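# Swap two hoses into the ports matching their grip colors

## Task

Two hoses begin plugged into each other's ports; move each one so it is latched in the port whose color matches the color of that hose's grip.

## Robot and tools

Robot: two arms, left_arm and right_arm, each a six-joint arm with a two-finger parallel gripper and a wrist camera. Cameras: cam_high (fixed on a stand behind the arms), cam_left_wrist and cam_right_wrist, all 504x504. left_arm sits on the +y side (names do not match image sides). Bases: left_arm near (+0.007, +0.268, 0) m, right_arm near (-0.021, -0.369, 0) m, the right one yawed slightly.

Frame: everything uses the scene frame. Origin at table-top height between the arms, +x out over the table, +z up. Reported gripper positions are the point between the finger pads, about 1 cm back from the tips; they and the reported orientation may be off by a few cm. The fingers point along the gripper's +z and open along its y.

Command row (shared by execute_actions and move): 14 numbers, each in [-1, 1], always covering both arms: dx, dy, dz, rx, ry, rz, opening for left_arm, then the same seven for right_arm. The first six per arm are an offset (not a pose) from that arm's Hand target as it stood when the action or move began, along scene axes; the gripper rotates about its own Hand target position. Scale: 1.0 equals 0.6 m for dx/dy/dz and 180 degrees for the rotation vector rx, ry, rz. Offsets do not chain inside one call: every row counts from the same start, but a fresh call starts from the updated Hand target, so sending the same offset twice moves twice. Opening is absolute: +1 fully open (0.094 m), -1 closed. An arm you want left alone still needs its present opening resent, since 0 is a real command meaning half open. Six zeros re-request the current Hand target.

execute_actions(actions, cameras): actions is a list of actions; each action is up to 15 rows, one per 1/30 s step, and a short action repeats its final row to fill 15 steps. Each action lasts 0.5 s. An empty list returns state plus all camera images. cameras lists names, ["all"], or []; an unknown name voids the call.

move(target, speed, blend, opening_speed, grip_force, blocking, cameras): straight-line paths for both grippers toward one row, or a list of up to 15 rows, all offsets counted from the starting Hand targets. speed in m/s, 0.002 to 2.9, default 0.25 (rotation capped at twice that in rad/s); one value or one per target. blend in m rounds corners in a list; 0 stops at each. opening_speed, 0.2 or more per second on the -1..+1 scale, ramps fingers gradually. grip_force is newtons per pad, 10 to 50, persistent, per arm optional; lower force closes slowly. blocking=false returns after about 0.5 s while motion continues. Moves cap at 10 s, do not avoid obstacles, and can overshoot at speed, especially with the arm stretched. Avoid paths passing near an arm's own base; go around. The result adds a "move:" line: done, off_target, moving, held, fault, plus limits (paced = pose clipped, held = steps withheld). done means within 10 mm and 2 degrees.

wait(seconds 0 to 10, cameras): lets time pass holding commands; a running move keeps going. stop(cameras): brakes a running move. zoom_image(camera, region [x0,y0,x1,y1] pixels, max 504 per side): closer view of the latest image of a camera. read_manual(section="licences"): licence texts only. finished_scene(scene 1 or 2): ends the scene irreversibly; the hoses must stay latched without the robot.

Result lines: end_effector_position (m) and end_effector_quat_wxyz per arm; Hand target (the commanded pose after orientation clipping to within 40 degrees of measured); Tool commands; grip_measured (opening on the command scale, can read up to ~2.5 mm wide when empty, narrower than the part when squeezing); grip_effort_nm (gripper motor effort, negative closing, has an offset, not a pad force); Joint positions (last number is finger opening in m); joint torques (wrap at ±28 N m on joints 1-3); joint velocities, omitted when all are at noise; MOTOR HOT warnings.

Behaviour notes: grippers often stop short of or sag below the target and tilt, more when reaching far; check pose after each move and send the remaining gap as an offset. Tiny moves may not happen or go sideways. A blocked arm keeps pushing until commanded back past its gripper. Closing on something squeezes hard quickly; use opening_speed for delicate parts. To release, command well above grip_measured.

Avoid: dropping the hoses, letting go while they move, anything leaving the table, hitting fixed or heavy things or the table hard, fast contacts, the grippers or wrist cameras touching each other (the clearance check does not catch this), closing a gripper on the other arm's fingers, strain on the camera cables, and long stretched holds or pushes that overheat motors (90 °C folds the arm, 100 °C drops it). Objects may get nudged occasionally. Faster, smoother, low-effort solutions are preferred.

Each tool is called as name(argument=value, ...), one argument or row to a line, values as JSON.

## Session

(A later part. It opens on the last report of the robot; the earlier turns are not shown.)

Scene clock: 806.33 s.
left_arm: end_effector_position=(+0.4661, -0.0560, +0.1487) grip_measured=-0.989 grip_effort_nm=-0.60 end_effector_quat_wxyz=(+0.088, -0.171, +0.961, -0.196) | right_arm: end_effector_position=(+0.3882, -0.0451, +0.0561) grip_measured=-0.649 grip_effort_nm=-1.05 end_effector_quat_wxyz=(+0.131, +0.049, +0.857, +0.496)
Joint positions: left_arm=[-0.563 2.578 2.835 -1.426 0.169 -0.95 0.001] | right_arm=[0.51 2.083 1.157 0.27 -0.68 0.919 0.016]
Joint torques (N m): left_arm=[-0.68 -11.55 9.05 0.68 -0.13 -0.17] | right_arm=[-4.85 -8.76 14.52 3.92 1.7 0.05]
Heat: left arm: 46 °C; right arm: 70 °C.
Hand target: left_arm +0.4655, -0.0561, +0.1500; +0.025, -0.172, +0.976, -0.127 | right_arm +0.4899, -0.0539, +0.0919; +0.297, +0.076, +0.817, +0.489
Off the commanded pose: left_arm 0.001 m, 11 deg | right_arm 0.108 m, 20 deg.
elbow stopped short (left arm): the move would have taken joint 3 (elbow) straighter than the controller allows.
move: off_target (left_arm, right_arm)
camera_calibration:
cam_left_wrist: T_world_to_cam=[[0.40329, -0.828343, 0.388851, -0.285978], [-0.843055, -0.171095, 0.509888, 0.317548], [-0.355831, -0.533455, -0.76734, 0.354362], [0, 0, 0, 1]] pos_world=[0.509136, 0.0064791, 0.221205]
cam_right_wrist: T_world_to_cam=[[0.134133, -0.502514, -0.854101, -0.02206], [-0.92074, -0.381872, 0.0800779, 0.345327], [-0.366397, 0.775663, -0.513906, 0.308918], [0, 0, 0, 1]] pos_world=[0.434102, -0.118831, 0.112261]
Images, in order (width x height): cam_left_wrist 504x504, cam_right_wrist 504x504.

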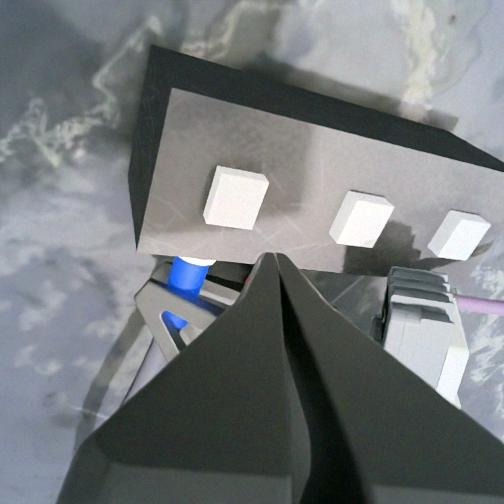

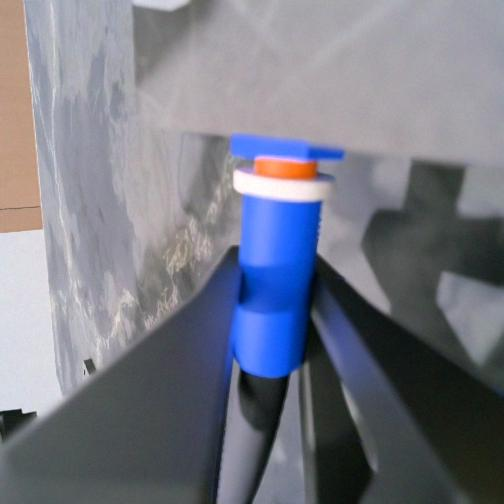

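move(
  target=[0,0,0,0,0,0,-1, 0.1,-0.012,0.02,0.012,-0.045,-0.025,-0.8],
  speed=0.15,
  cameras=["cam_left_wrist","cam_right_wrist"],
)

zoom_image(
  camera="cam_right_wrist",
  region=[190, 50, 390, 210],
)

zoom_image(
  camera="cam_left_wrist",
  region=[195, 150, 285, 240],
)

Scene clock: 807.70 s.
left_arm: end_effector_position=(+0.4661, -0.0560, +0.1487) grip_measured=-0.989 grip_effort_nm=-0.60 end_effector_quat_wxyz=(+0.088, -0.171, +0.961, -0.196) | right_arm: end_effector_position=(+0.3938, -0.0470, +0.0574) grip_measured=-0.649 grip_effort_nm=-1.05 end_effector_quat_wxyz=(+0.117, +0.034, +0.847, +0.517)
Joint positions: left_arm=[-0.563 2.578 2.835 -1.426 0.169 -0.95 0.001] | right_arm=[0.48 2.12 1.192 0.276 -0.766 0.902 0.016]
Joint torques (N m): left_arm=[-0.69 -11.55 9.06 0.69 -0.14 -0.17] | right_arm=[-7.61 -9.43 16.96 4.72 2.63 0.08]
Heat: left arm: 46 °C; right arm: 72 °C.
Hand target: left_arm +0.4655, -0.0561, +0.1500; +0.025, -0.172, +0.976, -0.127 | right_arm +0.5499, -0.0610, +0.1041; +0.371, +0.078, +0.781, +0.496
Off the commanded pose: left_arm 0.001 m, 11 deg | right_arm 0.164 m, 31 deg.
elbow stopped short (left arm): the move would have taken joint 3 (elbow) straighter than the controller allows.
move: off_target (left_arm, right_arm)
camera_calibration:
cam_left_wrist: T_world_to_cam=[[0.40329, -0.828343, 0.388851, -0.285978], [-0.843055, -0.171095, 0.509888, 0.317548], [-0.355831, -0.533455, -0.76734, 0.354362], [0, 0, 0, 1]] pos_world=[0.509136, 0.0064791, 0.221205]
cam_right_wrist: T_world_to_cam=[[0.152353, -0.457479, -0.876072, -0.02645], [-0.901891, -0.426881, 0.0660713, 0.340925], [-0.404204, 0.780055, -0.477632, 0.326194], [0, 0, 0, 1]] pos_world=[0.443356, -0.121015, 0.110103]
Images, in order (width x height): cam_left_wrist 504x504, cam_right_wrist 504x504.

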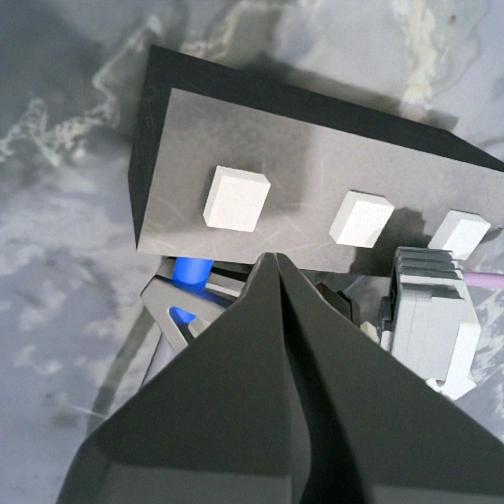

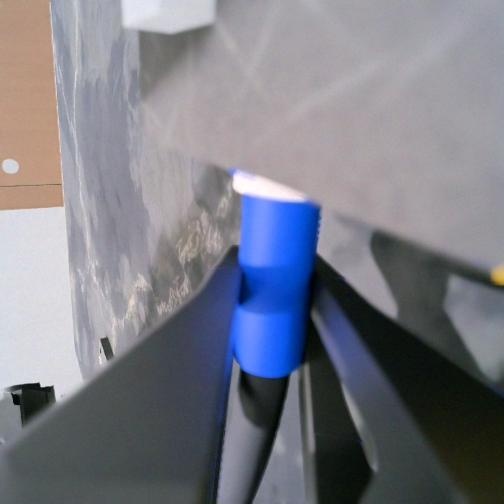

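Scaled by 2.520 from the camera's 504x504 image, which has a finer 720x720 frame.

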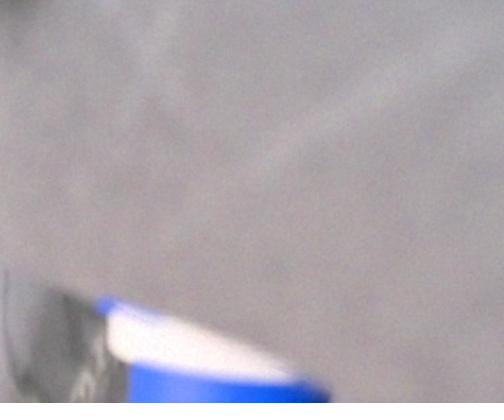

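Scaled by 5.600 from the camera's 504x504 image, which has a finer 720x720 frame.

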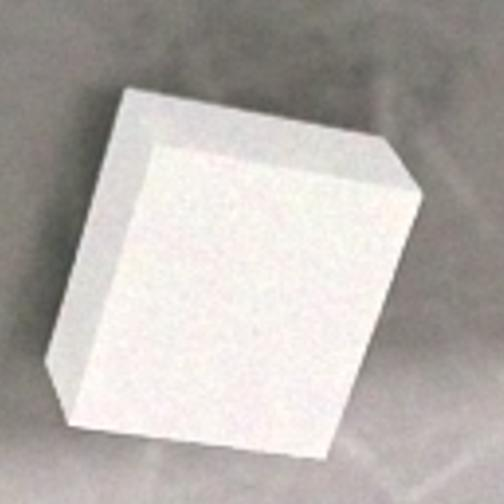

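move(
  target=[0,0,0,0,0,0,-1, -0.2465,0.025,-0.0735,-0.006,0.097,0.084,-0.8],
  speed=0.15,
  cameras=["cam_left_wrist","cam_right_wrist"],
)

zoom_image(
  camera="cam_right_wrist",
  region=[190, 50, 390, 210],
)

zoom_image(
  camera="cam_left_wrist",
  region=[195, 150, 285, 240],
)

Scene clock: 809.60 s.
left_arm: end_effector_position=(+0.4661, -0.0560, +0.1487) grip_measured=-0.989 grip_effort_nm=-0.60 end_effector_quat_wxyz=(+0.088, -0.171, +0.961, -0.196) | right_arm: end_effector_position=(+0.3882, -0.0442, +0.0530) grip_measured=-0.649 grip_effort_nm=-1.04 end_effector_quat_wxyz=(+0.142, +0.033, +0.840, +0.523)
Joint positions: left_arm=[-0.563 2.578 2.835 -1.426 0.169 -0.95 0.001] | right_arm=[0.499 2.115 1.116 0.413 -0.727 0.93 0.016]
Joint torques (N m): left_arm=[-0.69 -11.55 9.06 0.69 -0.13 -0.17] | right_arm=[0.53 -11.34 5.52 2.59 0.54 0.15]
Heat: left arm: 46 °C; right arm: 73 °C.
Hand target: left_arm +0.4655, -0.0561, +0.1500; +0.025, -0.172, +0.976, -0.127 | right_arm +0.4020, -0.0460, +0.0600; +0.181, +0.046, +0.836, +0.515
Off the commanded pose: left_arm 0.001 m, 11 deg | right_arm 0.016 m, 5 deg.
elbow stopped short (left arm): the move would have taken joint 3 (elbow) straighter than the controller allows.
move: off_target (left_arm, right_arm)
camera_calibration:
cam_left_wrist: T_world_to_cam=[[0.40329, -0.828343, 0.388851, -0.285978], [-0.843055, -0.171095, 0.509888, 0.317548], [-0.355831, -0.533455, -0.76734, 0.354362], [0, 0, 0, 1]] pos_world=[0.509136, 0.0064791, 0.221205]
cam_right_wrist: T_world_to_cam=[[0.180595, -0.448686, -0.875252, -0.038799], [-0.913906, -0.405467, 0.0192858, 0.345463], [-0.363539, 0.796415, -0.483283, 0.304794], [0, 0, 0, 1]] pos_world=[0.433532, -0.120078, 0.10668]
Images, in order (width x height): cam_left_wrist 504x504, cam_right_wrist 504x504.

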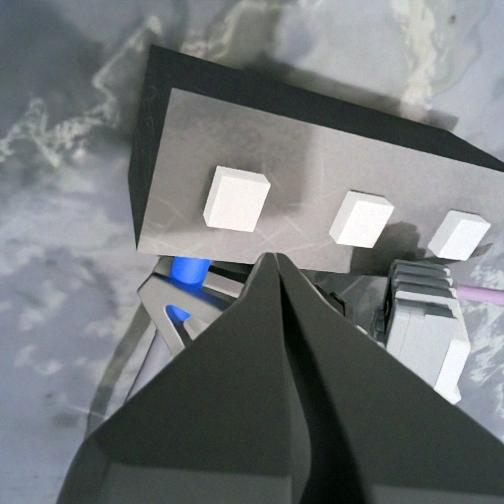

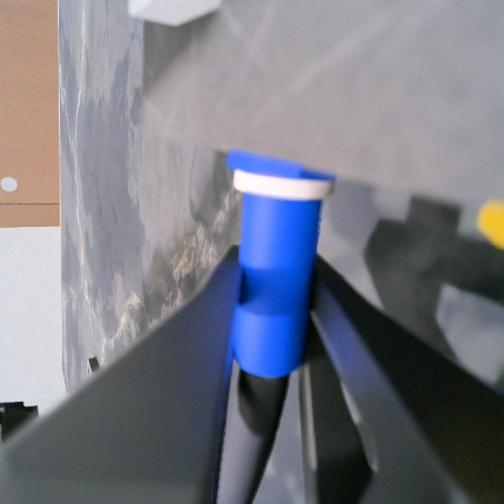

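Scaled by 2.520 from the camera's 504x504 image, which has a finer 720x720 frame.

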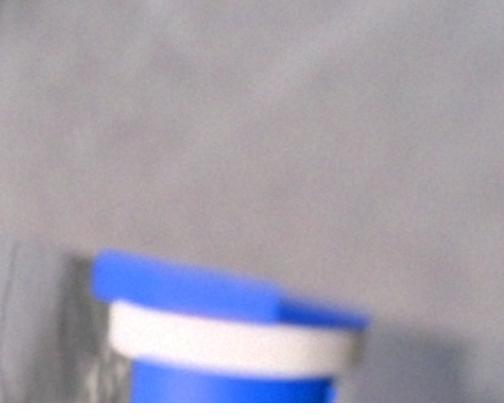

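Scaled by 5.600 from the camera's 504x504 image, which has a finer 720x720 frame.

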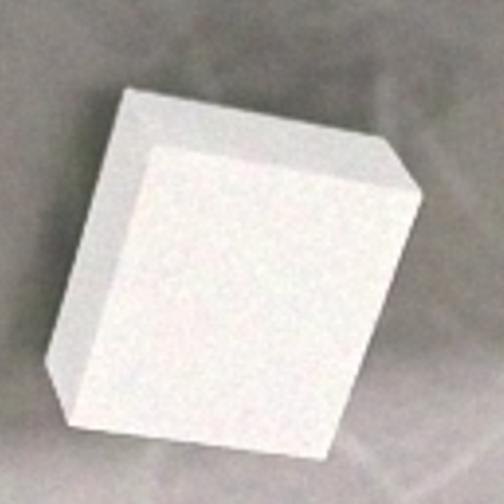

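move(
  target=[0,0,0,0,0,0,-1, -0.02,0.002,-0.008,0,0,0,-0.5],
  speed=0.1,
  opening_speed=0.4,
  cameras=["cam_right_wrist","cam_left_wrist"],
)

zoom_image(
  camera="cam_right_wrist",
  region=[160, 120, 400, 400],
)

Scene clock: 811.00 s.
left_arm: end_effector_position=(+0.4661, -0.0560, +0.1487) grip_measured=-0.989 grip_effort_nm=-0.60 end_effector_quat_wxyz=(+0.088, -0.171, +0.961, -0.196) | right_arm: end_effector_position=(+0.3891, -0.0431, +0.0490) grip_measured=-0.502 grip_effort_nm=0.10 end_effector_quat_wxyz=(+0.169, +0.041, +0.838, +0.517)
Joint positions: left_arm=[-0.563 2.578 2.835 -1.426 0.169 -0.95 0.001] | right_arm=[0.517 2.115 1.074 0.498 -0.663 0.948 0.023]
Joint torques (N m): left_arm=[-0.7 -11.55 9.06 0.69 -0.14 -0.16] | right_arm=[0.46 -12.22 4.45 2.22 0.04 0.08]
Heat: left arm: 46 °C; right arm: 72 °C.
Hand target: left_arm +0.4655, -0.0561, +0.1500; +0.025, -0.172, +0.976, -0.127 | right_arm +0.3901, -0.0449, +0.0552; +0.181, +0.046, +0.836, +0.515
Off the commanded pose: left_arm 0.001 m, 11 deg | right_arm 0.007 m, 1 deg.
elbow stopped short (left arm): the move would have taken joint 3 (elbow) straighter than the controller allows.
move: off_target (left_arm)
camera_calibration:
cam_left_wrist: T_world_to_cam=[[0.40329, -0.828343, 0.388851, -0.285978], [-0.843055, -0.171095, 0.509888, 0.317548], [-0.355831, -0.533455, -0.76734, 0.354362], [0, 0, 0, 1]] pos_world=[0.509136, 0.0064791, 0.221205]
cam_right_wrist: T_world_to_cam=[[0.193769, -0.462751, -0.865052, -0.0482003], [-0.930946, -0.364913, -0.0133228, 0.356707], [-0.309503, 0.807899, -0.501505, 0.282729], [0, 0, 0, 1]] pos_world=[0.428921, -0.120554, 0.104846]
Images, in order (width x height): cam_left_wrist 504x504, cam_right_wrist 504x504.

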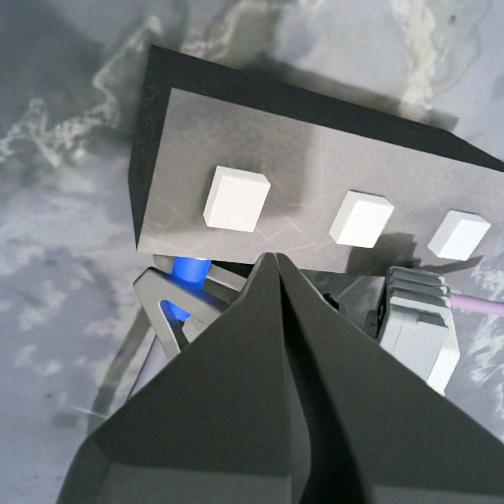

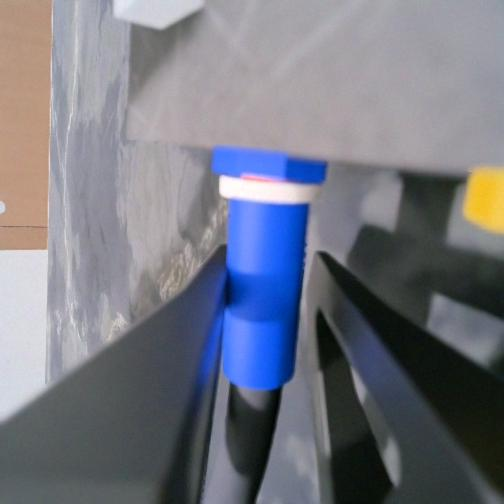

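Scaled by 1.800 from the camera's 504x504 image, which has a finer 720x720 frame.

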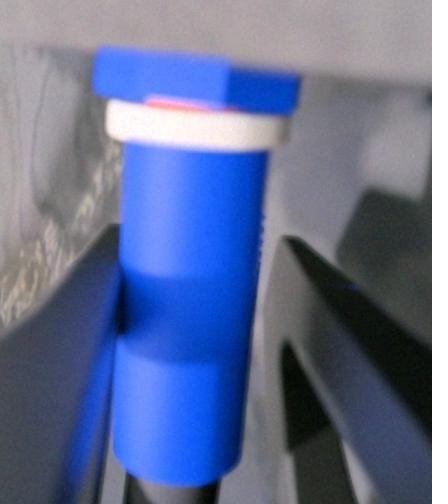

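move(
  target=[
    [0,0,0,0,0,0,-1, -0.042,-0.135,0.07,0,0,0,-0.5],
    [0,0,0,0,0,0,-1, -0.06,-0.2,0.2,0,0,0,-0.5],
  ],
  speed=0.15,
  blend=[0.03,0],
  cameras=["cam_right_wrist","cam_left_wrist","cam_high"],
)

Scene clock: 813.40 s.
left_arm: end_effector_position=(+0.4661, -0.0560, +0.1487) grip_measured=-0.989 grip_effort_nm=-0.60 end_effector_quat_wxyz=(+0.088, -0.171, +0.961, -0.196) | right_arm: end_effector_position=(+0.3479, -0.1657, +0.1500) grip_measured=-0.502 grip_effort_nm=0.09 end_effector_quat_wxyz=(+0.153, +0.067, +0.846, +0.507)
Joint positions: left_arm=[-0.563 2.578 2.835 -1.426 0.169 -0.95 0.001] | right_arm=[0.235 1.615 0.965 -0.097 -0.868 0.742 0.023]
Joint torques (N m): left_arm=[-0.7 -11.55 9.06 0.69 -0.13 -0.17] | right_arm=[-0.02 -9.72 9.54 1.83 -0.42 -0.1]
Heat: left arm: 47 °C; right arm: 71 °C.
Hand target: left_arm +0.4655, -0.0561, +0.1500; +0.025, -0.172, +0.976, -0.127 | right_arm +0.3541, -0.1648, +0.1751; +0.181, +0.046, +0.836, +0.515
Off the commanded pose: left_arm 0.001 m, 11 deg | right_arm 0.026 m, 4 deg.
elbow stopped short (left arm): the move would have taken joint 3 (elbow) straighter than the controller allows.
move: off_target (left_arm, right_arm)
camera_calibration:
cam_left_wrist: T_world_to_cam=[[0.40329, -0.828343, 0.388851, -0.285978], [-0.843055, -0.171095, 0.509888, 0.317548], [-0.355831, -0.533455, -0.76734, 0.354362], [0, 0, 0, 1]] pos_world=[0.509136, 0.0064791, 0.221205]
cam_right_wrist: T_world_to_cam=[[0.130116, -0.480835, -0.867103, 0.00992518], [-0.940462, -0.336819, 0.0456527, 0.274189], [-0.314008, 0.809537, -0.496032, 0.420705], [0, 0, 0, 1]] pos_world=[0.388678, -0.243452, 0.204772]

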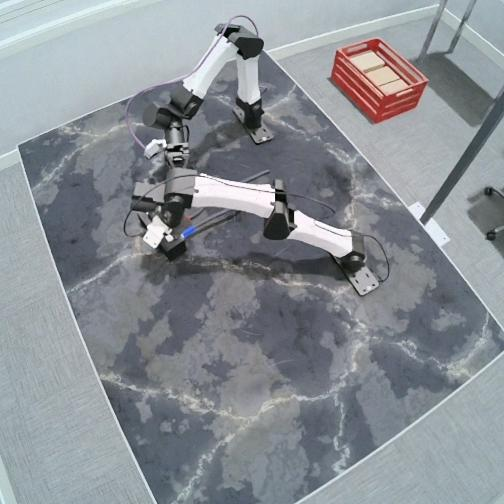

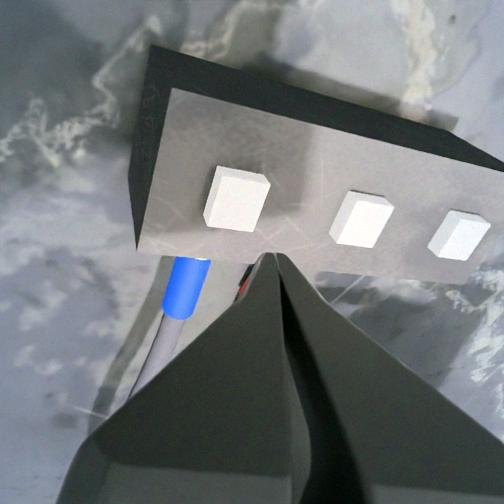

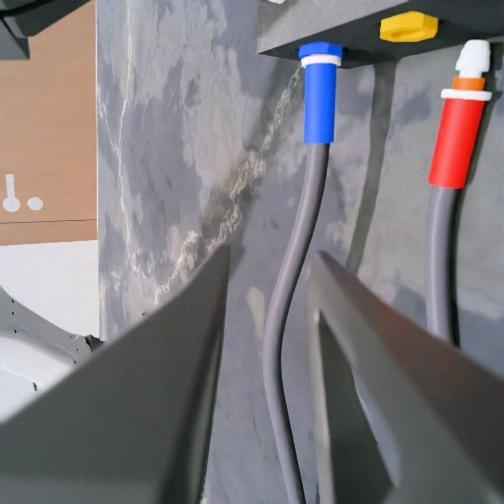

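move(
  target=[
    [-0.0592,0.1685,0.0833,0,0,0,-1, 0.005,0.06,-0.03,-0.1,-0.06,-0.04,-0.2],
    [-0.1983,0.2013,-0.0398,-0.1517,-0.5576,-0.2608,-1, 0.01,0.0967,-0.0917,-0.3161,-0.1662,-0.1086,-0.2],
  ],
  speed=0.25,
  blend=[0.03,0],
  cameras=["cam_right_wrist","cam_left_wrist"],
)

Scene clock: 820.83 s.
left_arm: end_effector_position=(+0.3429, +0.0644, +0.1182) grip_measured=-0.989 grip_effort_nm=-0.60 end_effector_quat_wxyz=(+0.594, +0.349, +0.614, -0.384) | right_arm: end_effector_position=(+0.3507, -0.1167, +0.1077) grip_measured=-0.202 grip_effort_nm=0.11 end_effector_quat_wxyz=(+0.445, -0.043, +0.895, +0.012)
Joint positions: left_arm=[-0.19 1.939 0.413 1.529 0.901 -0.059 0.001] | right_arm=[0.855 1.712 1.024 -0.106 0.56 0.474 0.037]
Joint torques (N m): left_arm=[0.55 -5.09 5.15 2.07 0.13 0.16] | right_arm=[0.66 -6.83 10 2.09 0.36 0]
Heat: left arm: 47 °C; right arm: 69 °C.
Hand target: left_arm +0.3465, +0.0647, +0.1263; +0.656, +0.332, +0.546, -0.401 | right_arm +0.3601, -0.1068, +0.1202; +0.461, -0.039, +0.886, +0.020
Off the commanded pose: left_arm 0.009 m, 11 deg | right_arm 0.018 m, 2 deg.
joint sent to its limit (left arm) — joint 4 (wrist pitch), upper limit. The joint targets are off in orientation, not in position.
move: off_target (left_arm, right_arm)
camera_calibration:
cam_left_wrist: T_world_to_cam=[[-0.860436, -0.480907, 0.168458, 0.31234], [-0.412359, 0.462941, -0.784631, 0.214351], [0.299348, -0.74459, -0.596638, 0.120216], [0, 0, 0, 1]] pos_world=[0.321152, 0.140486, 0.187296]
cam_right_wrist: T_world_to_cam=[[0.15546, -0.985113, 0.0733834, -0.172601], [-0.951074, -0.169339, -0.258423, 0.351237], [0.267002, -0.0296185, -0.963241, 0.10961], [0, 0, 0, 1]] pos_world=[0.331619, -0.107306, 0.209015]
Images, in order (width x height): cam_left_wrist 504x504, cam_right_wrist 504x504.

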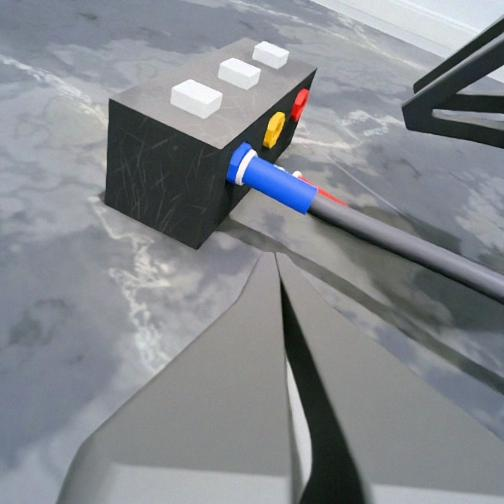

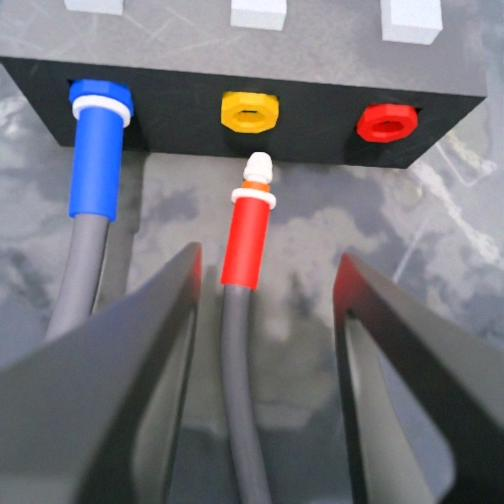

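move(
  target=[0,0,0,0,0,0,-1, 0.0533,0.0,-0.125,0,0,-0.028,-0.2],
  speed=0.15,
  cameras=["cam_right_wrist"],
)

Scene clock: 822.57 s.
left_arm: end_effector_position=(+0.3427, +0.0643, +0.1182) grip_measured=-0.989 grip_effort_nm=-0.60 end_effector_quat_wxyz=(+0.594, +0.350, +0.614, -0.385) | right_arm: end_effector_position=(+0.3805, -0.1125, +0.0359) grip_measured=-0.202 grip_effort_nm=0.11 end_effector_quat_wxyz=(+0.446, -0.016, +0.895, -0.010)
Joint positions: left_arm=[-0.19 1.939 0.413 1.529 0.902 -0.059 0.001] | right_arm=[0.827 1.974 1.037 0.122 0.596 0.496 0.037]
Joint torques (N m): left_arm=[0.55 -5.08 5.18 2.07 0.17 0.14] | right_arm=[-0.1 -8.27 8.72 2.05 0.4 0.2]
Heat: left arm: 47 °C; right arm: 68 °C.
Hand target: left_arm +0.3465, +0.0647, +0.1263; +0.656, +0.332, +0.546, -0.401 | right_arm +0.3921, -0.1068, +0.0451; +0.462, +0.000, +0.887, -0.001
Off the commanded pose: left_arm 0.009 m, 11 deg | right_arm 0.016 m, 3 deg.
joint sent to its limit (left arm) — joint 4 (wrist pitch), upper limit. The joint targets are off in orientation, not in position.
move: off_target (left_arm, right_arm)
camera_calibration:
cam_right_wrist: T_world_to_cam=[[0.0889061, -0.992105, 0.0884503, -0.143827], [-0.959586, -0.109118, -0.259398, 0.37173], [0.267002, -0.0618136, -0.961712, 0.0288831], [0, 0, 0, 1]] pos_world=[0.361782, -0.100343, 0.136925]
Images, in order (width x height): cam_right_wrist 504x504.

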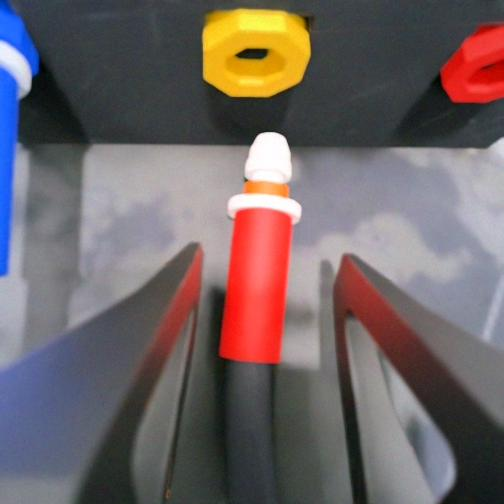

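move(
  target=[0,0,0,0,0,0,-1, 0.013,0.002,-0.04,0,0,0,-0.2],
  speed=0.08,
  cameras=["cam_right_wrist"],
)

Scene clock: 823.67 s.
left_arm: end_effector_position=(+0.3427, +0.0643, +0.1182) grip_measured=-0.989 grip_effort_nm=-0.60 end_effector_quat_wxyz=(+0.594, +0.350, +0.614, -0.385) | right_arm: end_effector_position=(+0.3932, -0.1095, +0.0242) grip_measured=-0.202 grip_effort_nm=0.11 end_effector_quat_wxyz=(+0.461, -0.003, +0.887, -0.003)
Joint positions: left_arm=[-0.19 1.939 0.413 1.529 0.902 -0.059 0.001] | right_arm=[0.815 2.041 1.046 0.221 0.604 0.497 0.037]
Joint torques (N m): left_arm=[0.55 -5.07 5.2 2.08 0.16 0.14] | right_arm=[-0.12 -7.43 8.01 1.94 0.2 0.09]
Heat: left arm: 47 °C; right arm: 68 °C.
Hand target: left_arm +0.3465, +0.0647, +0.1263; +0.656, +0.332, +0.546, -0.401 | right_arm +0.3998, -0.1056, +0.0211; +0.462, +0.000, +0.887, -0.001
Off the commanded pose: left_arm 0.009 m, 11 deg | right_arm 0.008 m, 0 deg.
joint sent to its limit (left arm) — joint 4 (wrist pitch), upper limit. The joint targets are off in orientation, not in position.
move: off_target (left_arm)
camera_calibration:
cam_right_wrist: T_world_to_cam=[[0.0689762, -0.995419, 0.0662039, -0.132927], [-0.952036, -0.08551, -0.293796, 0.381675], [0.298111, -0.0427635, -0.953573, 0.00406988], [0, 0, 0, 1]] pos_world=[0.371324, -0.0995073, 0.124816]
Images, in order (width x height): cam_right_wrist 504x504.

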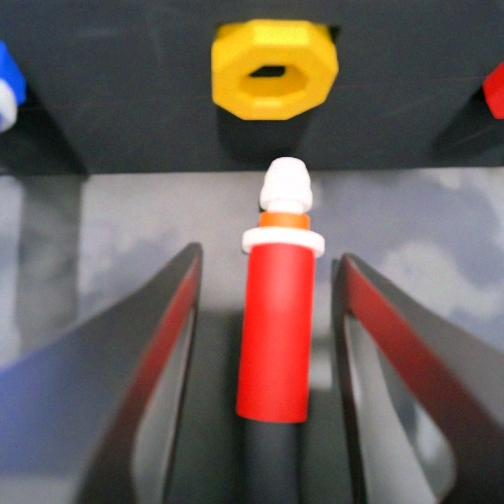

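move(
  target=[0,0,0,0,0,0,-1, -0.012,0,-0.024,0,0,0,-0.2],
  speed=0.06,
  cameras=["cam_right_wrist"],
)

Scene clock: 824.63 s.
left_arm: end_effector_position=(+0.3427, +0.0643, +0.1182) grip_measured=-0.989 grip_effort_nm=-0.60 end_effector_quat_wxyz=(+0.594, +0.350, +0.614, -0.385) | right_arm: end_effector_position=(+0.3979, -0.1067, +0.0239) grip_measured=-0.202 grip_effort_nm=0.11 end_effector_quat_wxyz=(+0.475, +0.005, +0.880, +0.002)
Joint positions: left_arm=[-0.19 1.939 0.413 1.529 0.902 -0.059 0.001] | right_arm=[0.817 2.063 1.046 0.276 0.619 0.497 0.037]
Joint torques (N m): left_arm=[0.55 -5.08 5.18 2.07 0.17 0.14] | right_arm=[0.79 -7.35 4.93 1.96 0.15 0.2]
Heat: left arm: 47 °C; right arm: 68 °C.
Hand target: left_arm +0.3465, +0.0647, +0.1263; +0.656, +0.332, +0.546, -0.401 | right_arm +0.3926, -0.1056, +0.0067; +0.462, +0.000, +0.887, -0.001
Off the commanded pose: left_arm 0.009 m, 11 deg | right_arm 0.018 m, 2 deg.
joint sent to its limit (left arm) — joint 4 (wrist pitch), upper limit. The joint targets are off in orientation, not in position.
move: off_target (left_arm, right_arm)
camera_calibration:
cam_right_wrist: T_world_to_cam=[[0.0581139, -0.996935, 0.0523867, -0.125955], [-0.943152, -0.0720285, -0.324463, 0.384938], [0.327242, -0.0305528, -0.944447, -0.00792259], [0, 0, 0, 1]] pos_world=[0.372968, -0.0980844, 0.124014]
Images, in order (width x height): cam_right_wrist 504x504.

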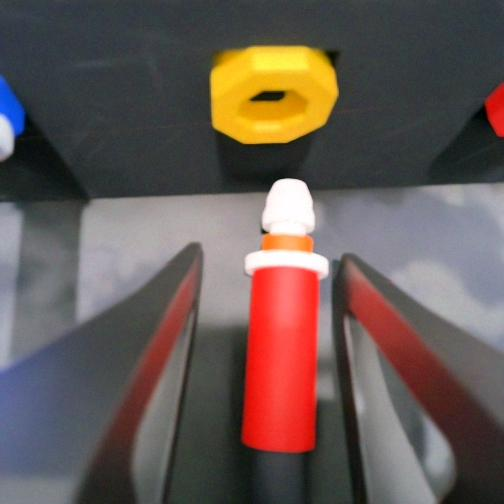

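move(
  target=[
    [0,0,0,0,0,0,-1, -0.05,0.0,0.08,0,0,0,-0.2],
    [0,0,0,0,0,0,-1, -0.005,0.0,0.004,0,0,0,-0.2],
  ],
  speed=0.1,
  cameras=["cam_right_wrist"],
)

Scene clock: 827.03 s.
left_arm: end_effector_position=(+0.3427, +0.0643, +0.1182) grip_measured=-0.989 grip_effort_nm=-0.60 end_effector_quat_wxyz=(+0.594, +0.350, +0.614, -0.385) | right_arm: end_effector_position=(+0.3887, -0.1071, +0.0232) grip_measured=-0.202 grip_effort_nm=0.11 end_effector_quat_wxyz=(+0.476, +0.011, +0.880, +0.004)
Joint positions: left_arm=[-0.19 1.939 0.413 1.529 0.902 -0.059 0.001] | right_arm=[0.834 2.047 1.016 0.284 0.635 0.523 0.037]
Joint torques (N m): left_arm=[0.57 -5.09 5.18 2.08 0.17 0.15] | right_arm=[-0.28 -6.9 6.83 1.77 0.01 -0.01]
Heat: left arm: 46 °C; right arm: 67 °C.
Hand target: left_arm +0.3465, +0.0647, +0.1263; +0.656, +0.332, +0.546, -0.401 | right_arm +0.3897, -0.1056, +0.0092; +0.462, +0.000, +0.887, -0.001
Off the commanded pose: left_arm 0.009 m, 11 deg | right_arm 0.014 m, 2 deg.
joint sent to its limit (left arm) — joint 4 (wrist pitch), upper limit. The joint targets are off in orientation, not in position.
move: off_target (left_arm, right_arm)
camera_calibration:
cam_right_wrist: T_world_to_cam=[[0.0494289, -0.997802, 0.044136, -0.122269], [-0.942862, -0.0611944, -0.327516, 0.377178], [0.329497, -0.0254254, -0.943814, -0.00605881], [0, 0, 0, 1]] pos_world=[0.363667, -0.0990733, 0.12321]
Images, in order (width x height): cam_right_wrist 504x504.

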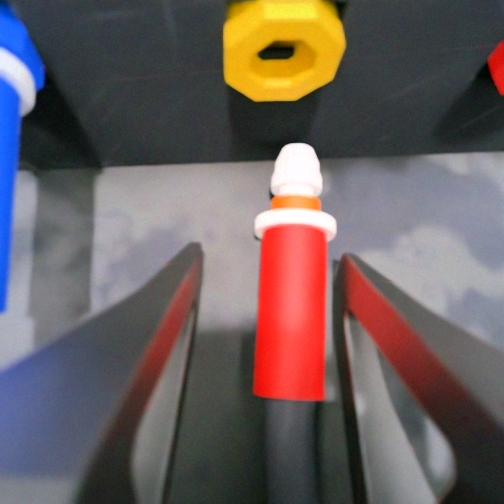

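move(
  target=[0,0,0,0,0,0,-1, 0,-0.003,-0.035,0,0,0,-0.2],
  speed=0.06,
  cameras=["cam_right_wrist"],
)

Scene clock: 828.13 s.
left_arm: end_effector_position=(+0.3427, +0.0643, +0.1182) grip_measured=-0.989 grip_effort_nm=-0.60 end_effector_quat_wxyz=(+0.594, +0.350, +0.614, -0.385) | right_arm: end_effector_position=(+0.3969, -0.1036, +0.0220) grip_measured=-0.202 grip_effort_nm=0.10 end_effector_quat_wxyz=(+0.497, +0.021, +0.867, +0.011)
Joint positions: left_arm=[-0.19 1.939 0.413 1.529 0.902 -0.059 0.001] | right_arm=[0.833 2.086 1.016 0.38 0.655 0.512 0.037]
Joint torques (N m): left_arm=[0.54 -5.07 5.18 2.08 0.17 0.14] | right_arm=[-0.35 -5.98 4.59 1.56 -0.25 0.09]
Heat: left arm: 46 °C; right arm: 67 °C.
Hand target: left_arm +0.3465, +0.0647, +0.1263; +0.656, +0.332, +0.546, -0.401 | right_arm +0.3897, -0.1075, -0.0119; +0.462, +0.000, +0.887, -0.001
Off the commanded pose: left_arm 0.009 m, 11 deg | right_arm 0.035 m, 5 deg.
joint sent to its limit (left arm) — joint 4 (wrist pitch), upper limit. The joint targets are off in orientation, not in position.
move: off_target (left_arm, right_arm)
camera_calibration:
cam_right_wrist: T_world_to_cam=[[0.0372671, -0.999009, 0.0243327, -0.113959], [-0.925917, -0.0436789, -0.375193, 0.380828], [0.375884, -0.00854771, -0.926627, -0.0268115], [0, 0, 0, 1]] pos_world=[0.36694, -0.0974415, 0.120813]
Images, in order (width x height): cam_right_wrist 504x504.

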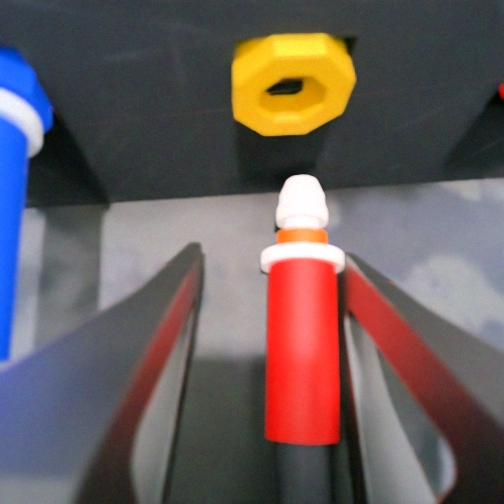

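move(
  target=[
    [0,0,0,0,0,0,-1, -0.041,-0.011,0.103,0,0,0,-0.2],
    [0,0,0,0,0,0,-1, -0.016,-0.011,0.033,0,0,0,-0.2],
  ],
  speed=0.1,
  cameras=["cam_right_wrist"],
)

Scene clock: 830.80 s.
left_arm: end_effector_position=(+0.3427, +0.0643, +0.1182) grip_measured=-0.989 grip_effort_nm=-0.60 end_effector_quat_wxyz=(+0.594, +0.350, +0.614, -0.385) | right_arm: end_effector_position=(+0.3829, -0.1101, +0.0234) grip_measured=-0.202 grip_effort_nm=0.10 end_effector_quat_wxyz=(+0.475, +0.010, +0.880, +0.008)
Joint positions: left_arm=[-0.19 1.939 0.413 1.529 0.902 -0.059 0.001] | right_arm=[0.837 2.026 0.983 0.297 0.629 0.525 0.037]
Joint torques (N m): left_arm=[0.55 -5.08 5.16 2.08 0.16 0.14] | right_arm=[-0.28 -7.51 4.57 1.92 0.09 0]
Heat: left arm: 46 °C; right arm: 66 °C.
Hand target: left_arm +0.3465, +0.0647, +0.1263; +0.656, +0.332, +0.546, -0.401 | right_arm +0.3801, -0.1140, +0.0079; +0.462, +0.000, +0.887, -0.001
Off the commanded pose: left_arm 0.009 m, 11 deg | right_arm 0.016 m, 2 deg.
joint sent to its limit (left arm) — joint 4 (wrist pitch), upper limit. The joint targets are off in orientation, not in position.
move: off_target (left_arm, right_arm)
camera_calibration:
cam_right_wrist: T_world_to_cam=[[0.05482, -0.997772, 0.0380273, -0.126953], [-0.943231, -0.0642428, -0.325864, 0.371283], [0.327581, -0.0180047, -0.944652, -0.00244485], [0, 0, 0, 1]] pos_world=[0.357967, -0.102862, 0.123506]
Images, in order (width x height): cam_right_wrist 504x504.

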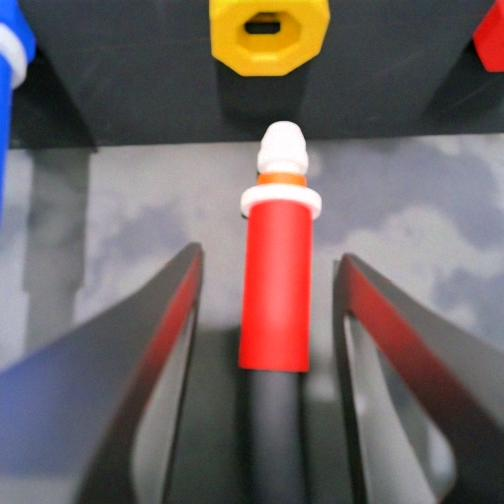

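move(
  target=[0,0,0,0,0,0,-1, -0.02,0,-0.04,0,0,0,-0.2],
  speed=0.06,
  cameras=["cam_right_wrist"],
)

Scene clock: 831.97 s.
left_arm: end_effector_position=(+0.3427, +0.0643, +0.1182) grip_measured=-0.989 grip_effort_nm=-0.60 end_effector_quat_wxyz=(+0.594, +0.350, +0.614, -0.385) | right_arm: end_effector_position=(+0.3828, -0.1096, +0.0216) grip_measured=-0.202 grip_effort_nm=0.10 end_effector_quat_wxyz=(+0.503, +0.024, +0.864, +0.015)
Joint positions: left_arm=[-0.19 1.939 0.413 1.529 0.902 -0.059 0.001] | right_arm=[0.85 2.053 0.94 0.431 0.672 0.525 0.037]
Joint torques (N m): left_arm=[0.54 -5.08 5.18 2.08 0.17 0.14] | right_arm=[0.66 -5.96 3.14 1.45 -0.18 0.21]
Heat: left arm: 46 °C; right arm: 66 °C.
Hand target: left_arm +0.3465, +0.0647, +0.1263; +0.656, +0.332, +0.546, -0.401 | right_arm +0.3681, -0.1140, -0.0160; +0.462, +0.000, +0.887, -0.001
Off the commanded pose: left_arm 0.009 m, 11 deg | right_arm 0.041 m, 6 deg.
joint sent to its limit (left arm) — joint 4 (wrist pitch), upper limit. The joint targets are off in orientation, not in position.
move: off_target (left_arm, right_arm)
camera_calibration:
cam_right_wrist: T_world_to_cam=[[0.0343126, -0.999296, 0.0152027, -0.118243], [-0.920943, -0.0375233, -0.387885, 0.366438], [0.388183, -0.000691514, -0.921582, -0.0258482], [0, 0, 0, 1]] pos_world=[0.35156, -0.104427, 0.120112]
Images, in order (width x height): cam_right_wrist 504x504.

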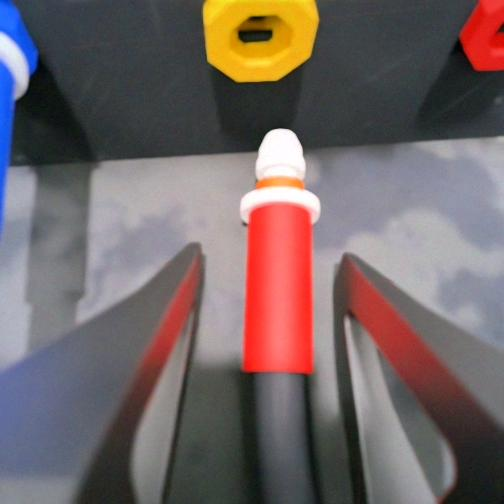

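move(
  target=[
    [0,0,0,0,0,0,-1, 0.012,-0.002,0.035,0,0,0,-0.2],
    [0,0,0,0,0,0,-1, 0.012,-0.002,0.035,0,0,0,-0.8],
  ],
  speed=0.06,
  opening_speed=0.4,
  cameras=["cam_right_wrist"],
)

Scene clock: 834.87 s.
left_arm: end_effector_position=(+0.3427, +0.0643, +0.1182) grip_measured=-0.989 grip_effort_nm=-0.60 end_effector_quat_wxyz=(+0.594, +0.350, +0.614, -0.385) | right_arm: end_effector_position=(+0.3835, -0.1122, +0.0209) grip_measured=-0.643 grip_effort_nm=-1.04 end_effector_quat_wxyz=(+0.498, +0.021, +0.867, +0.010)
Joint positions: left_arm=[-0.19 1.939 0.413 1.529 0.902 -0.059 0.001] | right_arm=[0.843 2.049 0.945 0.409 0.666 0.52 0.017]
Joint torques (N m): left_arm=[0.55 -5.08 5.19 2.08 0.16 0.14] | right_arm=[-0.17 -9.58 5.38 0.92 -0.23 0.09]
Heat: left arm: 46 °C; right arm: 66 °C.
Hand target: left_arm +0.3465, +0.0647, +0.1263; +0.656, +0.332, +0.546, -0.401 | right_arm +0.3752, -0.1151, +0.0050; +0.462, +0.000, +0.887, -0.001
Off the commanded pose: left_arm 0.009 m, 11 deg | right_arm 0.018 m, 5 deg.
joint sent to its limit (left arm) — joint 4 (wrist pitch), upper limit. The joint targets are off in orientation, not in position.
move: off_target (left_arm, right_arm); target 2's new opening was sent with right_arm's hand 0.018 m and 5 deg from that target
camera_calibration:
cam_right_wrist: T_world_to_cam=[[0.0352772, -0.999038, 0.0260643, -0.121329], [-0.925589, -0.0424969, -0.376138, 0.367634], [0.376883, -0.0108557, -0.926197, -0.0235688], [0, 0, 0, 1]] pos_world=[0.353441, -0.105845, 0.119614]
Images, in order (width x height): cam_right_wrist 504x504.

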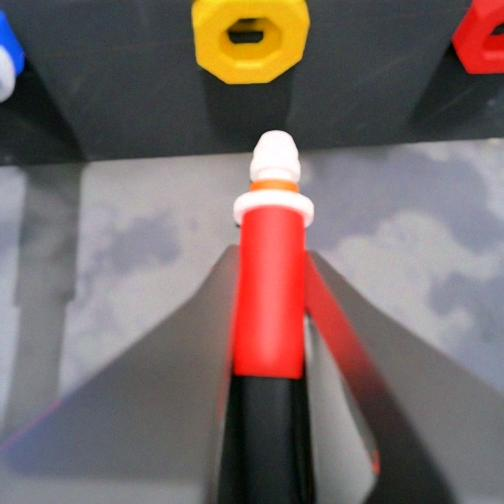

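move(
  target=[
    [0,0,0,0,0,0,-1, -0.05,-0.005,0.142,0,-0.0256,0.0,-0.8],
    [0,0,0,0,0,0,-1, -0.05,-0.0615,0.1167,0,-0.0256,0.0405,-0.8],
  ],
  speed=0.12,
  blend=[0.01,0],
  cameras=["cam_right_wrist","cam_left_wrist"],
)

zoom_image(
  camera="cam_left_wrist",
  region=[220, 50, 420, 230],
)

Scene clock: 837.27 s.
left_arm: end_effector_position=(+0.3427, +0.0643, +0.1182) grip_measured=-0.989 grip_effort_nm=-0.60 end_effector_quat_wxyz=(+0.594, +0.350, +0.614, -0.385) | right_arm: end_effector_position=(+0.3435, -0.1530, +0.0594) grip_measured=-0.643 grip_effort_nm=-1.04 end_effector_quat_wxyz=(+0.479, -0.061, +0.876, +0.015)
Joint positions: left_arm=[-0.19 1.939 0.413 1.529 0.902 -0.059 0.001] | right_arm=[0.795 1.716 0.71 0.328 0.529 0.347 0.017]
Joint torques (N m): left_arm=[0.55 -5.08 5.19 2.08 0.16 0.14] | right_arm=[-0.03 -10.3 4.77 2.33 0.16 -0.02]
Heat: left arm: 45 °C; right arm: 66 °C.
Hand target: left_arm +0.3465, +0.0647, +0.1263; +0.656, +0.332, +0.546, -0.401 | right_arm +0.3453, -0.1521, +0.0749; +0.496, -0.056, +0.866, +0.029
Off the commanded pose: left_arm 0.009 m, 11 deg | right_arm 0.016 m, 3 deg.
joint sent to its limit (left arm) — joint 4 (wrist pitch), upper limit. The joint targets are off in orientation, not in position.
move: off_target (left_arm, right_arm)
camera_calibration:
cam_left_wrist: T_world_to_cam=[[-0.861103, -0.480007, 0.167618, 0.312364], [-0.411256, 0.463736, -0.78474, 0.213872], [0.29895, -0.744676, -0.59673, 0.120358], [0, 0, 0, 1]] pos_world=[0.320952, 0.140384, 0.187297]
cam_right_wrist: T_world_to_cam=[[0.184528, -0.978361, 0.0935933, -0.213823], [-0.921312, -0.205353, -0.330172, 0.314312], [0.342247, -0.0253027, -0.939269, 0.0373189], [0, 0, 0, 1]] pos_world=[0.316264, -0.143707, 0.158842]
Images, in order (width x height): cam_left_wrist 504x504, cam_right_wrist 504x504.

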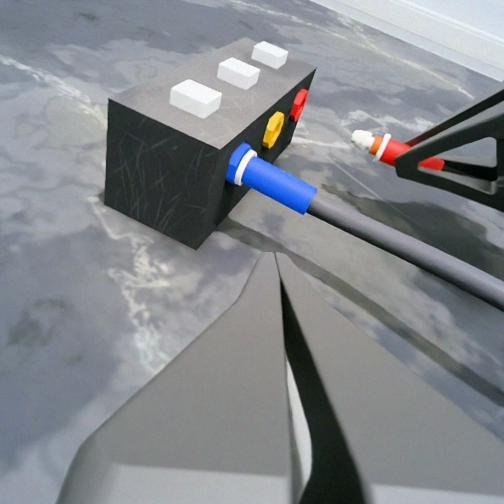

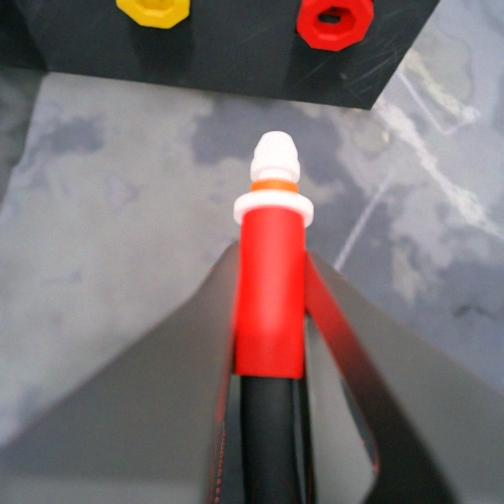

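Scaled by 2.520 from the camera's 504x504 image, which has a finer 720x720 frame.

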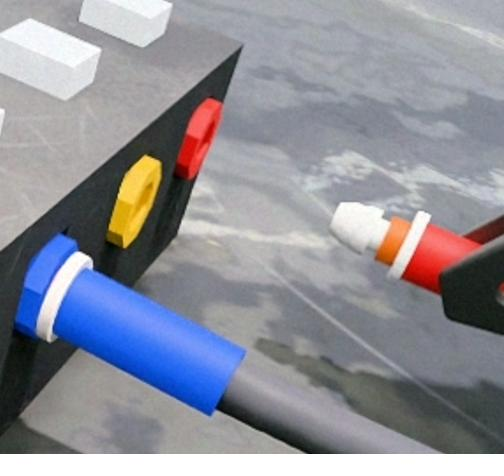

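zoom_image(
  camera="cam_left_wrist",
  region=[340, 110, 450, 190],
)

Scaled by 4.582 from the camera's 504x504 image, which has a finer 720x720 frame.

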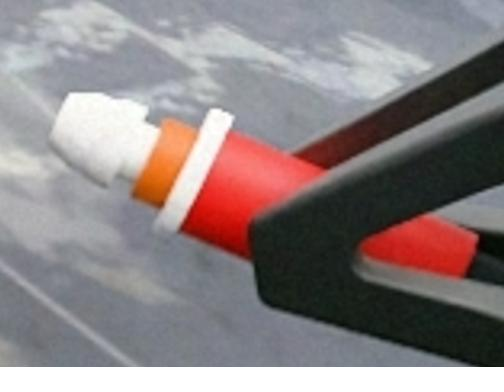

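zoom_image(
  camera="cam_right_wrist",
  region=[200, 110, 350, 260],
)

zoom_image(
  camera="cam_right_wrist",
  region=[200, 250, 350, 400],
)

Scaled by 3.360 from the camera's 504x504 image, which has a finer 720x720 frame.

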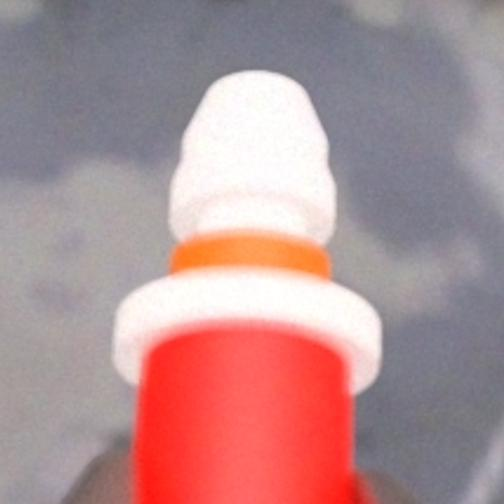

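Scaled by 3.360 from the camera's 504x504 image, which has a finer 720x720 frame.

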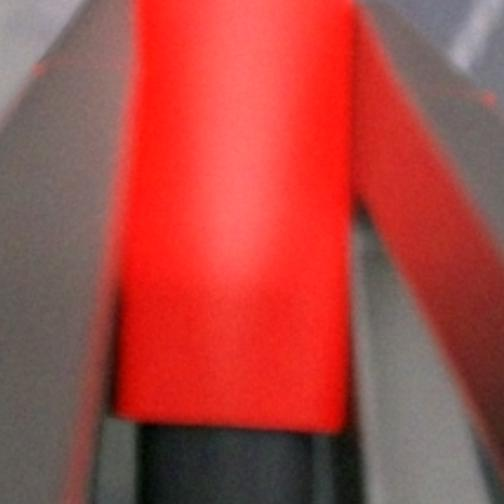

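move(
  target=[0,0,0,0,0,0,-1, 0.04,-0.028,-0.003,0,0,0,-0.8],
  speed=0.1,
  cameras=["cam_right_wrist","cam_left_wrist"],
)

zoom_image(
  camera="cam_left_wrist",
  region=[260, 60, 440, 200],
)

zoom_image(
  camera="cam_right_wrist",
  region=[200, 0, 400, 200],
)

Scene clock: 840.07 s.
left_arm: end_effector_position=(+0.3427, +0.0643, +0.1182) grip_measured=-0.989 grip_effort_nm=-0.60 end_effector_quat_wxyz=(+0.594, +0.350, +0.614, -0.385) | right_arm: end_effector_position=(+0.3637, -0.1729, +0.0628) grip_measured=-0.643 grip_effort_nm=-1.05 end_effector_quat_wxyz=(+0.482, -0.058, +0.874, +0.019)
Joint positions: left_arm=[-0.19 1.939 0.413 1.529 0.902 -0.059 0.001] | right_arm=[0.7 1.716 0.71 0.368 0.452 0.286 0.017]
Joint torques (N m): left_arm=[0.55 -5.09 5.16 2.08 0.17 0.14] | right_arm=[0.03 -7.8 6.5 2.42 0.1 -0.02]
Heat: left arm: 45 °C; right arm: 66 °C.
Hand target: left_arm +0.3465, +0.0647, +0.1263; +0.656, +0.332, +0.546, -0.401 | right_arm +0.3693, -0.1689, +0.0731; +0.496, -0.056, +0.866, +0.029
Off the commanded pose: left_arm 0.009 m, 11 deg | right_arm 0.012 m, 2 deg.
joint sent to its limit (left arm) — joint 4 (wrist pitch), upper limit. The joint targets are off in orientation, not in position.
move: off_target (left_arm, right_arm)
camera_calibration:
cam_left_wrist: T_world_to_cam=[[-0.861103, -0.480007, 0.167618, 0.312364], [-0.411256, 0.463736, -0.78474, 0.213872], [0.29895, -0.744676, -0.59673, 0.120358], [0, 0, 0, 1]] pos_world=[0.320952, 0.140384, 0.187297]
cam_right_wrist: T_world_to_cam=[[0.182606, -0.97957, 0.0842507, -0.236239], [-0.919676, -0.200481, -0.337644, 0.330733], [0.347636, -0.0158275, -0.937496, 0.0326023], [0, 0, 0, 1]] pos_world=[0.335972, -0.164591, 0.162138]
Images, in order (width x height): cam_left_wrist 504x504, cam_right_wrist 504x504.

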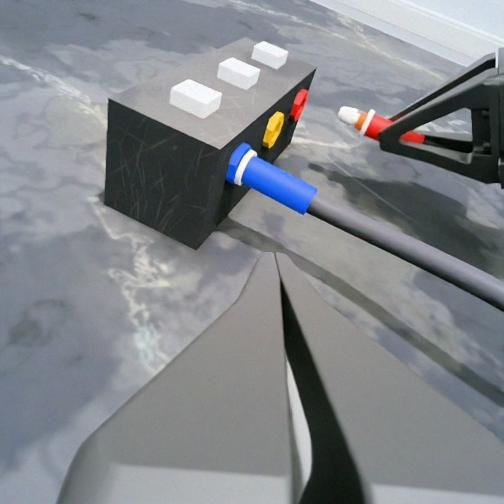

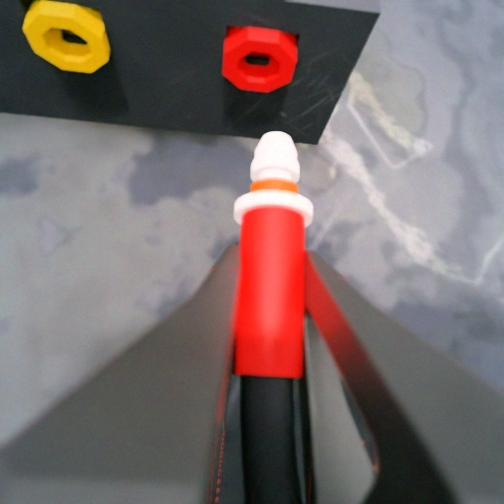

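Scaled by 2.800 from the camera's 504x504 image, which has a finer 720x720 frame.

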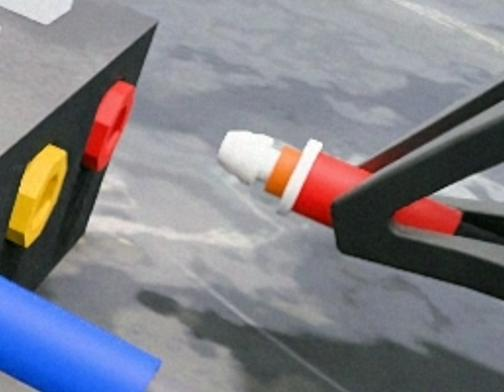

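Scaled by 2.520 from the camera's 504x504 image, which has a finer 720x720 frame.

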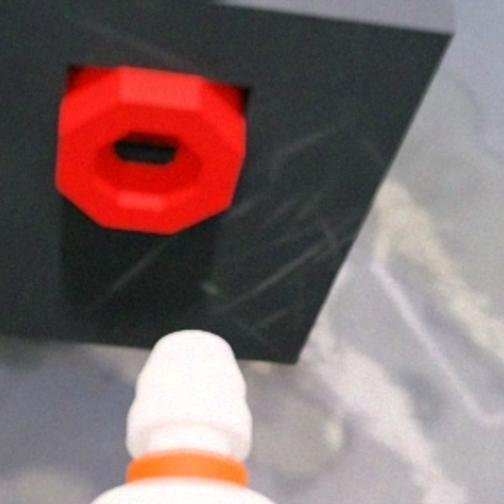

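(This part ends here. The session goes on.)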